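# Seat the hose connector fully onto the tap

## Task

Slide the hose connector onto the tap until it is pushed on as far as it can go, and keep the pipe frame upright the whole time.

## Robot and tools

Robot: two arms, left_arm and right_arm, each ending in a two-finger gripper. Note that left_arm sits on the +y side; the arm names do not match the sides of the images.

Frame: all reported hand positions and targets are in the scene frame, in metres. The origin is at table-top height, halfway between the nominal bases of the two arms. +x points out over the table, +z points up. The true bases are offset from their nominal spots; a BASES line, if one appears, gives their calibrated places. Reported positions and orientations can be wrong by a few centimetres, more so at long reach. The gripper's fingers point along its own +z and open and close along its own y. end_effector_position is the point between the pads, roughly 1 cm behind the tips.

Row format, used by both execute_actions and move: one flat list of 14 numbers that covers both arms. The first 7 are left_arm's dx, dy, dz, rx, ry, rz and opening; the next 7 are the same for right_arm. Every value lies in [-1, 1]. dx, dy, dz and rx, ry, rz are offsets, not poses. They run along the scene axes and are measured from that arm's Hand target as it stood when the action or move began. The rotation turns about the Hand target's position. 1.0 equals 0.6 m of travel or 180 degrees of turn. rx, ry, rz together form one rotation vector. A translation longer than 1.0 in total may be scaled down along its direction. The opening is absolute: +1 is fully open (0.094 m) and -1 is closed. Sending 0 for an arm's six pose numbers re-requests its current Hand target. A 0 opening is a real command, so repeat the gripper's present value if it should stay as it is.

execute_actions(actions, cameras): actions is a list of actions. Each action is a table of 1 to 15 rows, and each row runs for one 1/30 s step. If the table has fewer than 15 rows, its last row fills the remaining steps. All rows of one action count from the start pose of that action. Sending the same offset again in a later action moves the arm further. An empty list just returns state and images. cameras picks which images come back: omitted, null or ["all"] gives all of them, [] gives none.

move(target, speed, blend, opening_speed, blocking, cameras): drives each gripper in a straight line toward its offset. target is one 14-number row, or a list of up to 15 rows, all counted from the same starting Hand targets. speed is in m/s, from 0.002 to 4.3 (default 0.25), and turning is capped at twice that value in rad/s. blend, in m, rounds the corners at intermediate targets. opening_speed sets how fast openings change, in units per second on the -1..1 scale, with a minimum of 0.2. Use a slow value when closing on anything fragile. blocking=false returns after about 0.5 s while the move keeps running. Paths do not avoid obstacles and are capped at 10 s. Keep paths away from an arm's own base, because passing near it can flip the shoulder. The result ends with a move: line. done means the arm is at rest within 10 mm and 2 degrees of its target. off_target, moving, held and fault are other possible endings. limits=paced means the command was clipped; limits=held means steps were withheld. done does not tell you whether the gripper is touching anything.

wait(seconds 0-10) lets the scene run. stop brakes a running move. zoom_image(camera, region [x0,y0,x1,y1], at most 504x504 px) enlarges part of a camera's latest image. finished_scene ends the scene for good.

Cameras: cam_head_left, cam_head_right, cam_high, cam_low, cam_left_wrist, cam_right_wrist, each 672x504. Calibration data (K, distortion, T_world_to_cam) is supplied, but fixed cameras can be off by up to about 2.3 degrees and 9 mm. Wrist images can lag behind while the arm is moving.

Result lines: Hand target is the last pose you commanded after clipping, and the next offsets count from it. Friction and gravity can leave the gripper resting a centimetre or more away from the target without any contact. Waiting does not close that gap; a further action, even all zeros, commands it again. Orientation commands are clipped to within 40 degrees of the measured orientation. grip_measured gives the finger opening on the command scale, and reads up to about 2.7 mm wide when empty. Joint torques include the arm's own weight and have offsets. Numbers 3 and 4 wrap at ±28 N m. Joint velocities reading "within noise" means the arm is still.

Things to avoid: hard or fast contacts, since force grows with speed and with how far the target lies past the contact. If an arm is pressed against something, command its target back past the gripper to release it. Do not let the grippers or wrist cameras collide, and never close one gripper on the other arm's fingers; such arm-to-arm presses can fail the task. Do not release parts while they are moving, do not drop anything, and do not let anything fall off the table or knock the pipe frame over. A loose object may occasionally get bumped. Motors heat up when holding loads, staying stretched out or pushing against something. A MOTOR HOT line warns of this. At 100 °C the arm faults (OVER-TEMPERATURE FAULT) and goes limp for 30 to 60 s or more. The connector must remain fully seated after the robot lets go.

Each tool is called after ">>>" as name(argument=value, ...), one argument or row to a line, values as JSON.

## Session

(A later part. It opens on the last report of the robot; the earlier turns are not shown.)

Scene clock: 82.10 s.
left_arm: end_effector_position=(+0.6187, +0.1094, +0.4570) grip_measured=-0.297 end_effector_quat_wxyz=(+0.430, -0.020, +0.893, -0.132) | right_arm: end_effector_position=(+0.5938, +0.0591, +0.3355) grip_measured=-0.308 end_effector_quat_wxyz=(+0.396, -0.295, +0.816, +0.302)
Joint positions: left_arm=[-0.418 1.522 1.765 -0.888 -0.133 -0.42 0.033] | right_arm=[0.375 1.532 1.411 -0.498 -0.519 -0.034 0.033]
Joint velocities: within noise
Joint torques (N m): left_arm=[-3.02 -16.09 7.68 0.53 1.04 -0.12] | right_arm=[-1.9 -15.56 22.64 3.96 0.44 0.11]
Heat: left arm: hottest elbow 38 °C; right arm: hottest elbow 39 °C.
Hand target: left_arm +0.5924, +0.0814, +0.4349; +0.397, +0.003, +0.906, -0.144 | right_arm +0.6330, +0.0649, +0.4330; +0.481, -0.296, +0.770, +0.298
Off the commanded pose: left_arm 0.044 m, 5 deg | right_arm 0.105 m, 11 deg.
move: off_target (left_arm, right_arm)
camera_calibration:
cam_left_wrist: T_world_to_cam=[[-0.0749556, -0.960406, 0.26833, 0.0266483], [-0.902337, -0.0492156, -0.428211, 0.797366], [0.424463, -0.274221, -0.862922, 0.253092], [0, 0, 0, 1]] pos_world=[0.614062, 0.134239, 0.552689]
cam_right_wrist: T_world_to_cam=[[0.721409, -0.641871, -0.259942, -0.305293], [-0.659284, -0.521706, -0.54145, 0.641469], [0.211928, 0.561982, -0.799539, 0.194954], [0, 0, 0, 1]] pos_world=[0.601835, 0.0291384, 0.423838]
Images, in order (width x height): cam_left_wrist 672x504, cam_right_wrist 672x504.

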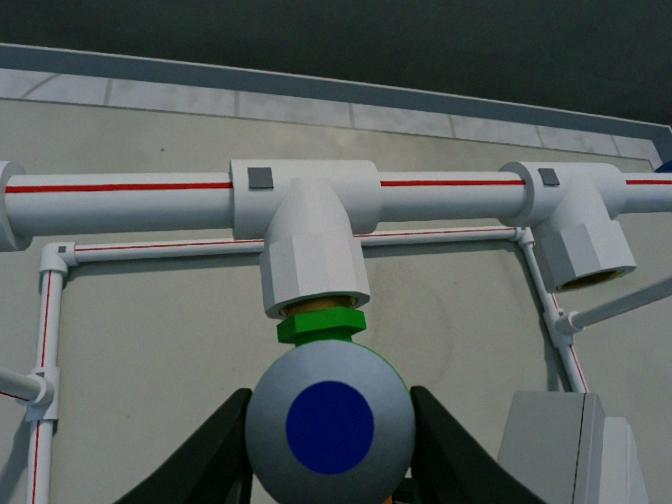

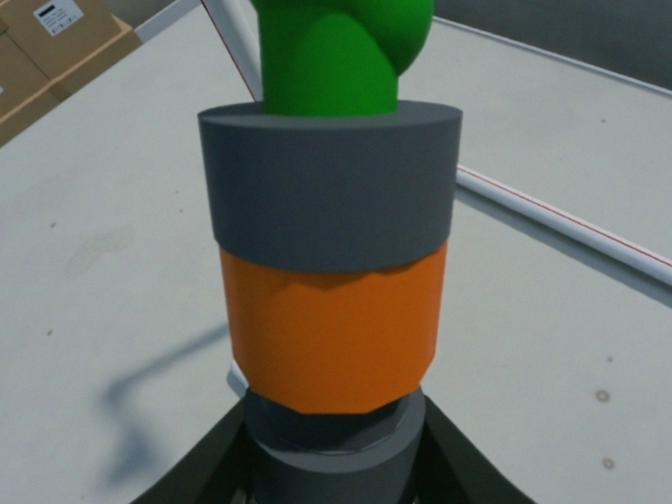

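>>> move(
  target=[0.055,0.045,0.045,0,0,0,-0.6,-0.055,-0.0035,-0.131,-0.0225,0.0385,0.003,-0.8],
  speed=0.06,
)

>>> zoom_image(
  camera="cam_right_wrist",
  region=[200, 100, 500, 400],
)

Scene clock: 84.23 s.
left_arm: end_effector_position=(+0.6202, +0.1147, +0.4586) grip_measured=-0.297 end_effector_quat_wxyz=(+0.404, -0.009, +0.904, -0.139) | right_arm: end_effector_position=(+0.5926, +0.0632, +0.3340) grip_measured=-0.308 end_effector_quat_wxyz=(+0.397, -0.295, +0.818, +0.294)
Joint positions: left_arm=[-0.394 1.545 1.821 -0.965 -0.075 -0.402 0.033] | right_arm=[0.388 1.532 1.411 -0.499 -0.494 -0.036 0.033]
Joint velocities: within noise
Joint torques (N m): left_arm=[1.38 -12.75 15.13 0.84 1.06 0.18] | right_arm=[-1.08 -15.09 12.36 3.08 0.27 0.01]
Heat: left arm: hottest elbow 38 °C; right arm: hottest elbow 40 °C.
Hand target: left_arm +0.6256, +0.1084, +0.4618; +0.397, +0.003, +0.906, -0.144 | right_arm +0.6000, +0.0627, +0.3543; +0.421, -0.297, +0.806, +0.290
Off the commanded pose: left_arm 0.009 m, 2 deg | right_arm 0.022 m, 3 deg.
move: off_target (right_arm)
camera_calibration:
cam_left_wrist: T_world_to_cam=[[-0.0919529, -0.957552, 0.273203, 0.0394286], [-0.924414, -0.0198971, -0.380872, 0.788211], [0.37014, -0.287575, -0.883344, 0.299909], [0, 0, 0, 1]] pos_world=[0.621251, 0.139684, 0.554358]
cam_right_wrist: T_world_to_cam=[[0.718219, -0.650707, -0.246456, -0.304277], [-0.659987, -0.524877, -0.537514, 0.641303], [0.220405, 0.548711, -0.806435, 0.189893], [0, 0, 0, 1]] pos_world=[0.599936, 0.034414, 0.422855]

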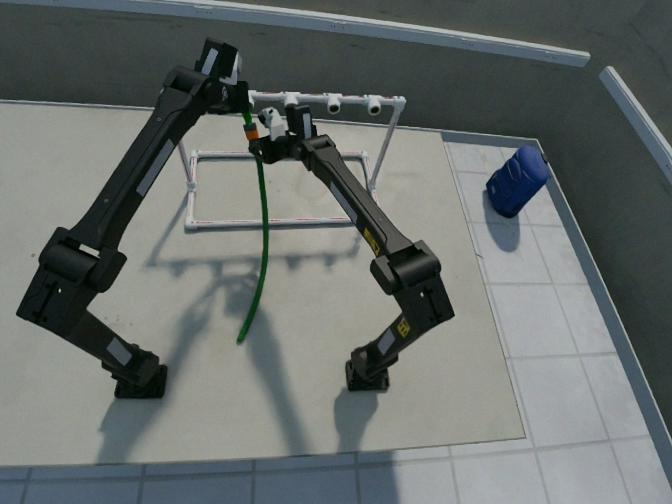

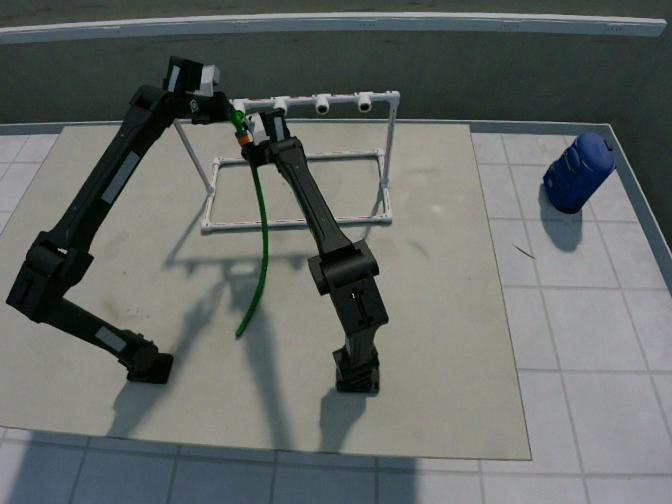

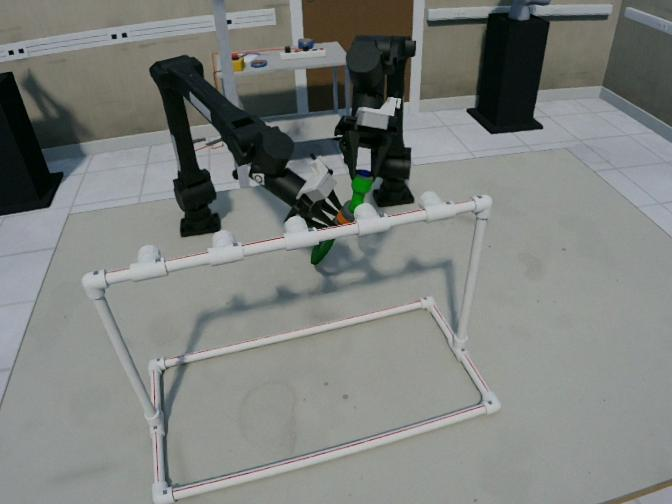

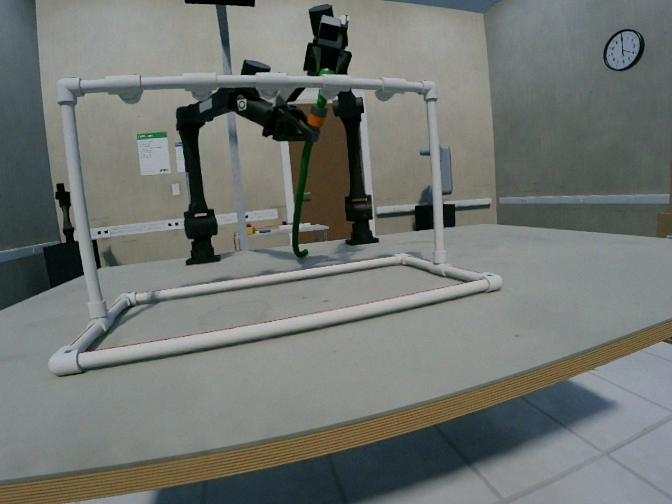

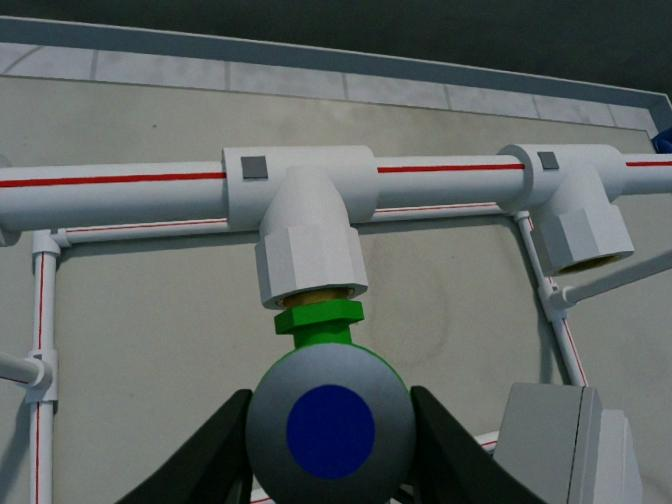

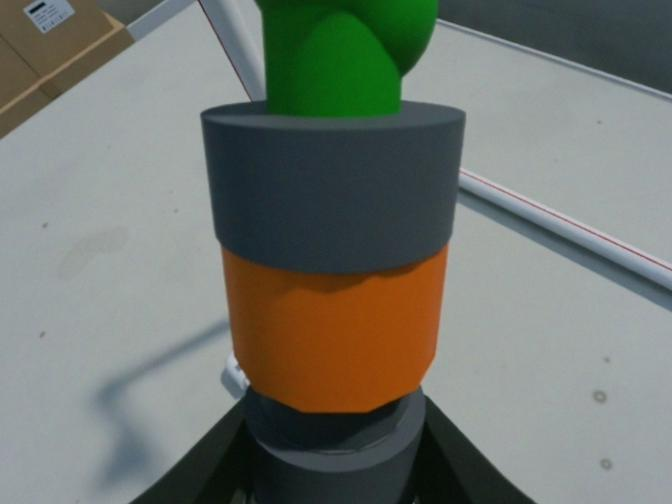

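Scaled by 1.680 from the camera's 672x504 image, which has a finer 960x720 frame.

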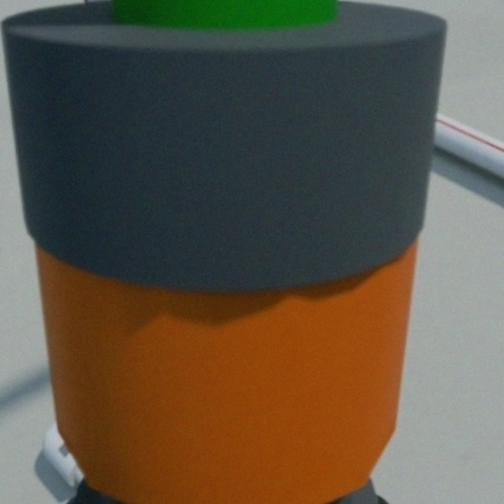

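>>> move(
  target=[0,0,0,0,0,0,-0.6,0,0,0,0,0,0,0.3],
  opening_speed=0.8,
  cameras=["cam_right_wrist","cam_left_wrist"],
)

Scene clock: 86.10 s.
left_arm: end_effector_position=(+0.6199, +0.1146, +0.4583) grip_measured=-0.297 end_effector_quat_wxyz=(+0.404, -0.008, +0.904, -0.139) | right_arm: end_effector_position=(+0.5932, +0.0628, +0.3356) grip_measured=+0.298 end_effector_quat_wxyz=(+0.400, -0.295, +0.817, +0.292)
Joint positions: left_arm=[-0.394 1.545 1.821 -0.967 -0.074 -0.401 0.033] | right_arm=[0.388 1.53 1.411 -0.495 -0.488 -0.036 0.061]
Joint velocities: within noise
Joint torques (N m): left_arm=[1.26 -12.75 15.23 0.81 1 0.16] | right_arm=[-1.03 -14.8 12.37 2.93 0.05 0.02]
Heat: left arm: hottest elbow 38 °C; right arm: hottest elbow 40 °C.
Hand target: left_arm +0.6256, +0.1084, +0.4618; +0.397, +0.003, +0.906, -0.144 | right_arm +0.6000, +0.0629, +0.3542; +0.421, -0.297, +0.806, +0.290
Off the commanded pose: left_arm 0.009 m, 2 deg | right_arm 0.020 m, 3 deg.
move: off_target (right_arm)
camera_calibration:
cam_left_wrist: T_world_to_cam=[[-0.0931273, -0.957615, 0.272581, 0.0403829], [-0.924979, -0.0180946, -0.379587, 0.787304], [0.368431, -0.287482, -0.884089, 0.301122], [0, 0, 0, 1]] pos_world=[0.621057, 0.139484, 0.554061]
cam_right_wrist: T_world_to_cam=[[0.717085, -0.653776, -0.241592, -0.305362], [-0.658812, -0.522651, -0.541112, 0.642756], [0.227498, 0.547187, -0.805501, 0.18675], [0, 0, 0, 1]] pos_world=[0.599941, 0.0341119, 0.424457]
Images, in order (width x height): cam_left_wrist 672x504, cam_right_wrist 672x504.

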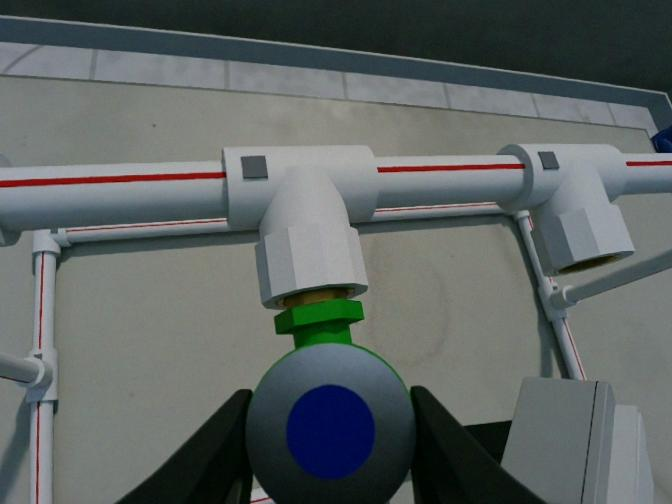

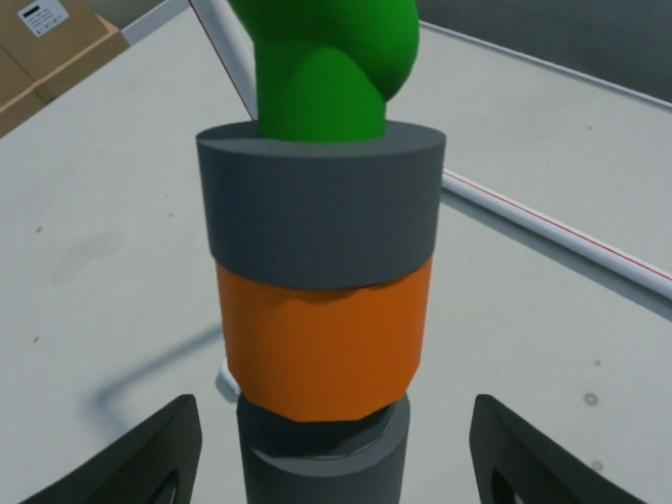

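>>> move(
  target=[
    [0,0,0,0,0,0,-0.6,-0.12,-0.178,0.12,0,0,0,0.3],
    [0,0,0,0,0,0,0.3,-0.12,-0.178,0.12,0,0,0,0.3],
  ],
  speed=0.12,
  opening_speed=0.8,
)

Scene clock: 89.77 s.
left_arm: end_effector_position=(+0.6195, +0.1118, +0.4505) grip_measured=+0.297 end_effector_quat_wxyz=(+0.392, -0.001, +0.909, -0.142) | right_arm: end_effector_position=(+0.5299, -0.0412, +0.4286) grip_measured=+0.298 end_effector_quat_wxyz=(+0.424, -0.295, +0.805, +0.291)
Joint positions: left_arm=[-0.393 1.553 1.821 -0.98 -0.054 -0.396 0.061] | right_arm=[0.219 1.274 1.378 -0.722 -0.623 -0.143 0.061]
Joint velocities: within noise
Joint torques (N m): left_arm=[1.2 -13.63 15.3 1.36 0.17 0.12] | right_arm=[-1.14 -10.46 10.14 1.58 -0.3 -0.04]
Heat: left arm: hottest elbow 37 °C; right arm: hottest elbow 40 °C.
Hand target: left_arm +0.6254, +0.1083, +0.4620; +0.397, +0.003, +0.906, -0.144 | right_arm +0.5281, -0.0441, +0.4262; +0.421, -0.297, +0.806, +0.290
Off the commanded pose: left_arm 0.013 m, 1 deg | right_arm 0.004 m, 1 deg.
move: off_target (left_arm)
camera_calibration:
cam_left_wrist: T_world_to_cam=[[-0.103352, -0.956135, 0.27409, 0.0453128], [-0.933772, -0.00165314, -0.357866, 0.777885], [0.342621, -0.292923, -0.89264, 0.314049], [0, 0, 0, 1]] pos_world=[0.62345, 0.136603, 0.546291]
cam_right_wrist: T_world_to_cam=[[0.724048, -0.654214, -0.218538, -0.319058], [-0.634148, -0.506758, -0.583996, 0.60296], [0.271313, 0.561427, -0.781786, 0.300273], [0, 0, 0, 1]] pos_world=[0.531911, -0.0717589, 0.517149]

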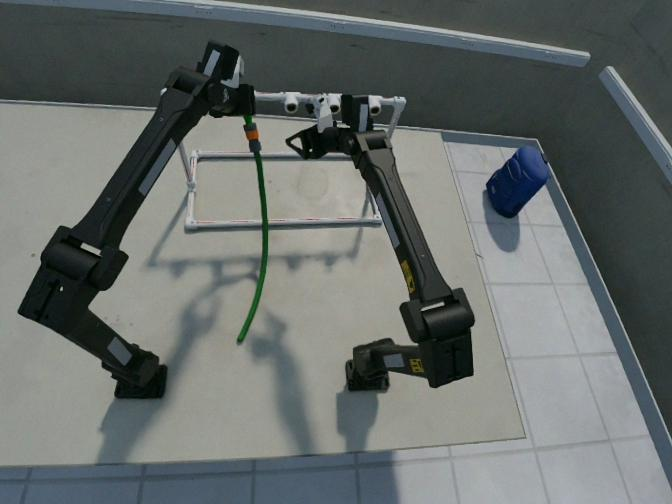

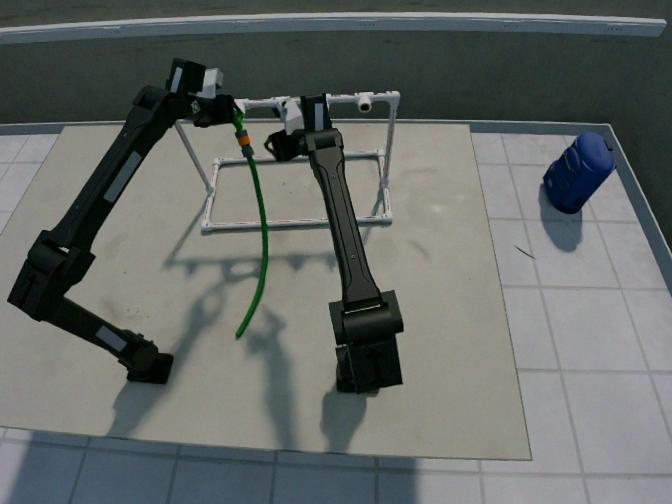

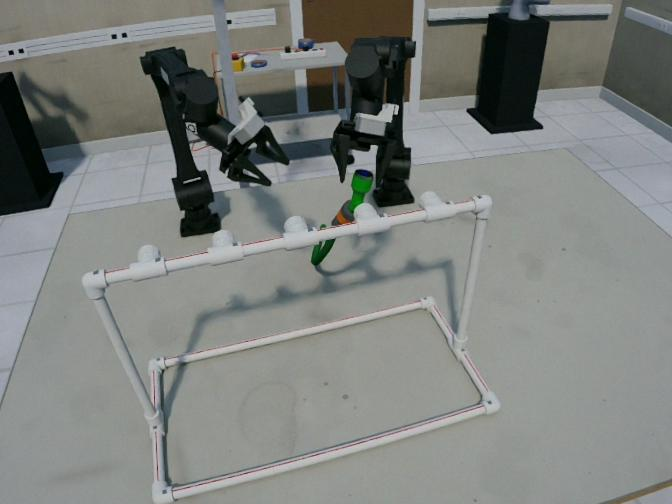

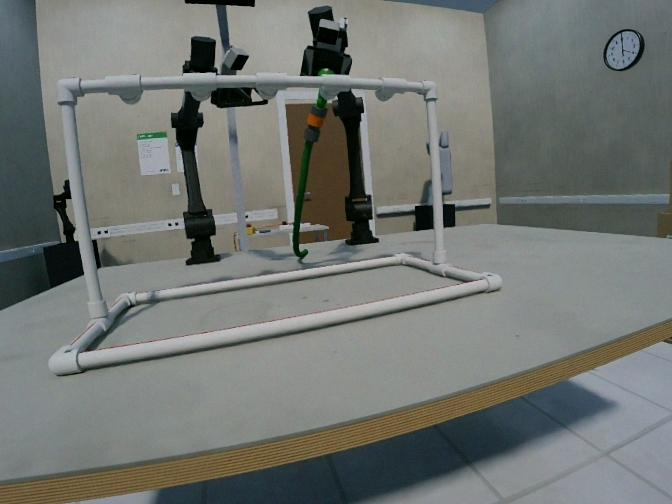

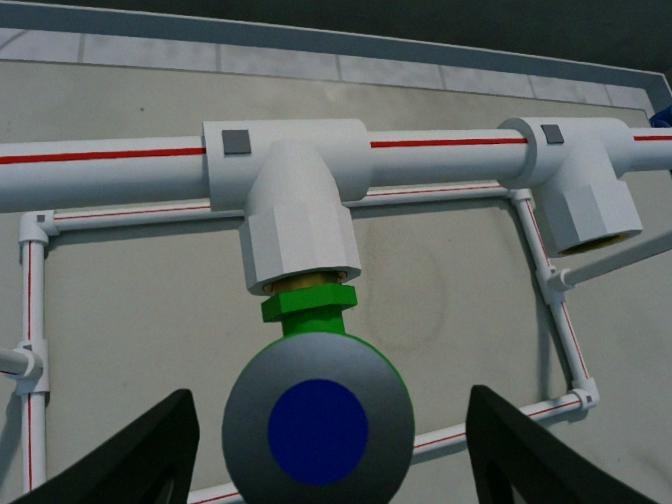

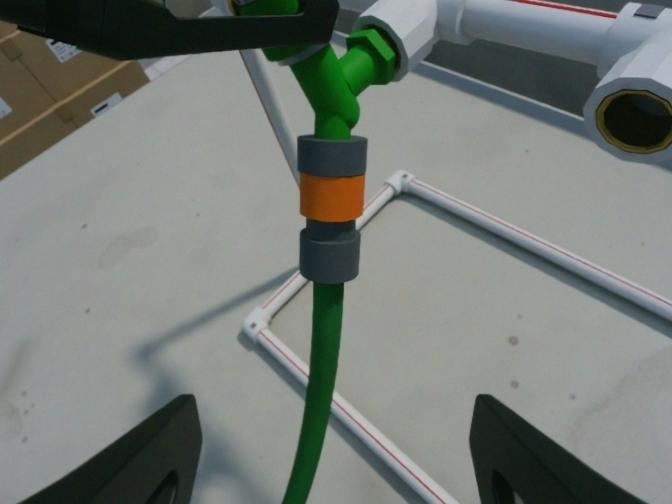

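>>> move(
  target=[
    [-0.05,0.026,0.048,0,0,0,0.4,0,0,0,0,0,0,0.3],
    [-0.2,0.078,0.17,0,0,0,0.4,-0.05,-0.05,0,0,0,0,0.3],
  ],
  speed=0.1,
  blend=[0.01,0],
)

>>> zoom_image(
  camera="cam_right_wrist",
  region=[200, 50, 500, 350],
)

Scene clock: 92.23 s.
left_arm: end_effector_position=(+0.5115, +0.1608, +0.5374) grip_measured=+0.398 end_effector_quat_wxyz=(+0.381, -0.001, +0.915, -0.133) | right_arm: end_effector_position=(+0.5020, -0.0699, +0.4264) grip_measured=+0.298 end_effector_quat_wxyz=(+0.421, -0.296, +0.806, +0.292)
Joint positions: left_arm=[-0.394 1.351 1.867 -1.258 -0.061 -0.394 0.066] | right_arm=[0.162 1.194 1.312 -0.769 -0.67 -0.187 0.061]
Joint velocities: within noise
Joint torques (N m): left_arm=[0.03 -11.05 15.24 1.37 -0.01 0] | right_arm=[-1.49 -9.58 9.88 1.57 -0.32 -0.06]
Heat: left arm: hottest elbow 37 °C; right arm: hottest elbow 40 °C.
Hand target: left_arm +0.5055, +0.1552, +0.5639; +0.397, +0.003, +0.906, -0.144 | right_arm +0.4981, -0.0741, +0.4264; +0.421, -0.297, +0.806, +0.290
Off the commanded pose: left_arm 0.028 m, 2 deg | right_arm 0.006 m, 0 deg.
move: off_target (left_arm)
camera_calibration:
cam_left_wrist: T_world_to_cam=[[-0.0935594, -0.961102, 0.259866, 0.0606154], [-0.942152, 0.00108643, -0.335184, 0.699782], [0.321864, -0.276193, -0.905605, 0.457875], [0, 0, 0, 1]] pos_world=[0.517599, 0.183959, 0.633458]
cam_right_wrist: T_world_to_cam=[[0.724346, -0.652924, -0.221391, -0.316966], [-0.636227, -0.509336, -0.579475, 0.568377], [0.265591, 0.560595, -0.784343, 0.326085], [0, 0, 0, 1]] pos_world=[0.504605, -0.100261, 0.514949]

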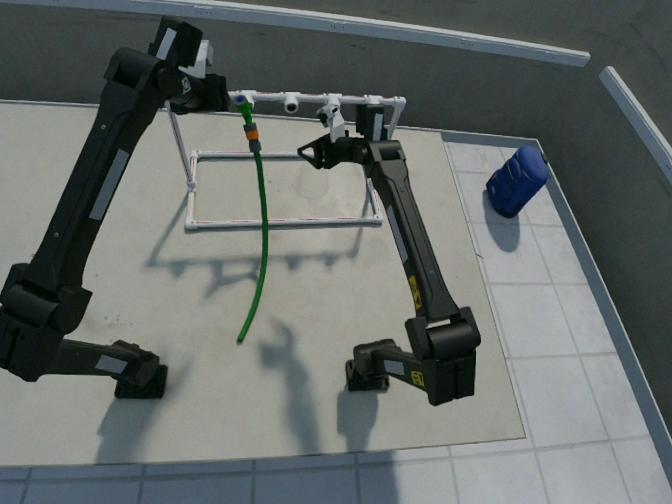

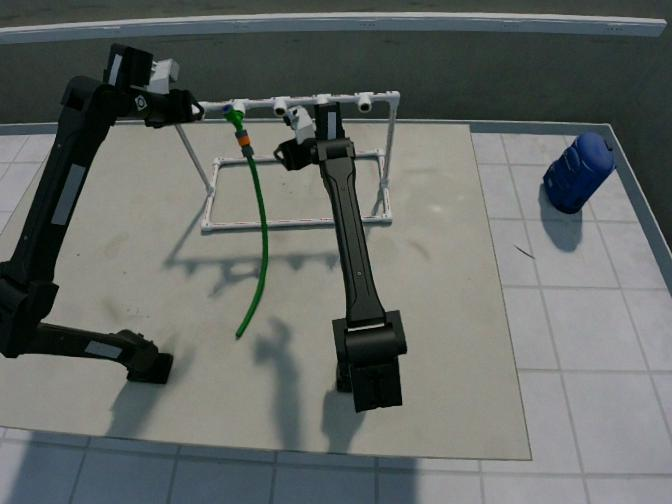

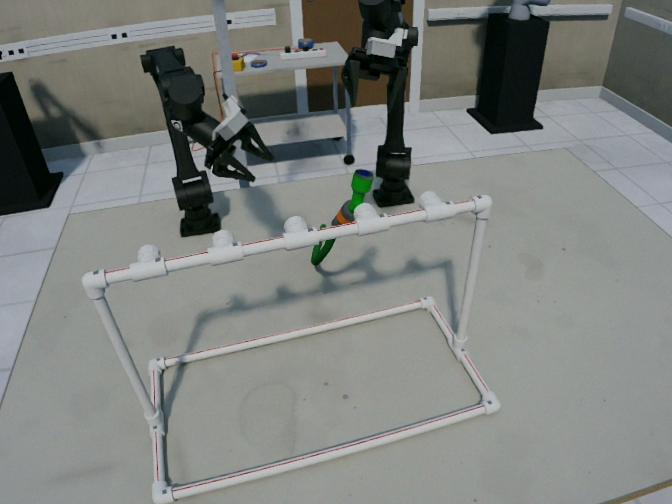

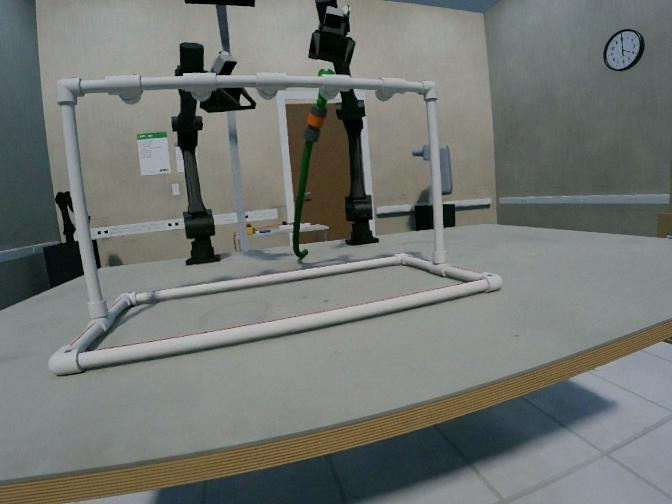

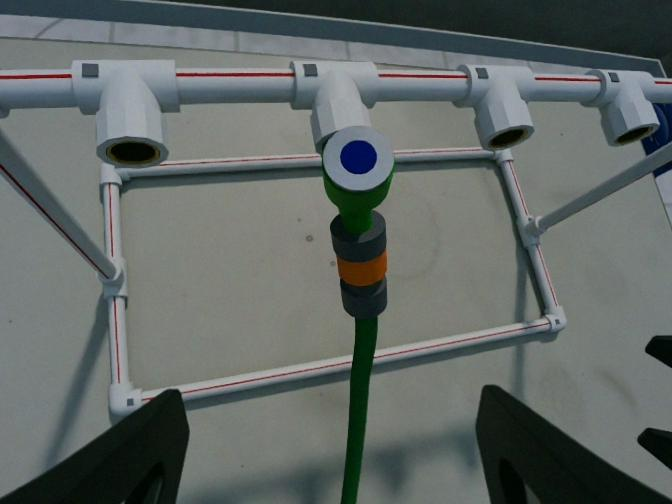

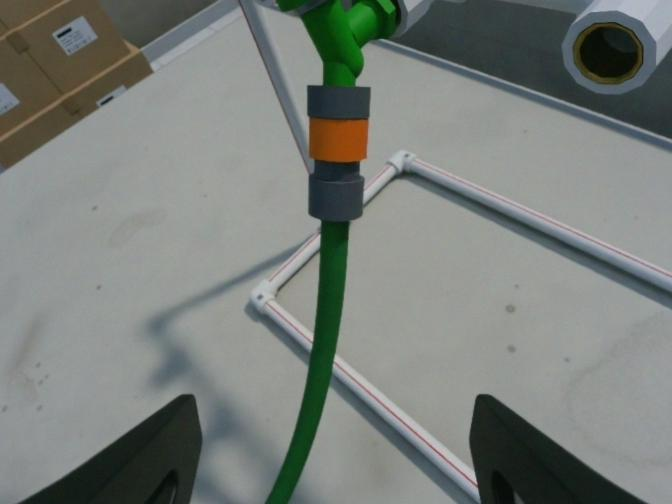

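Scaled by 1.680 from the camera's 672x504 image, which has a finer 960x720 frame.

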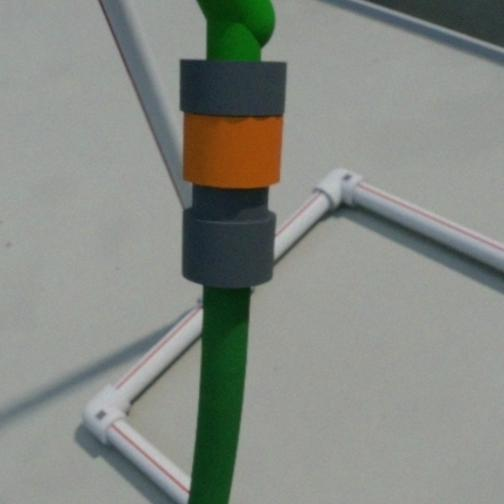

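Fully seated, and the frame is standing.

>>> finished_scene(
)

The scene is finished: the task was done.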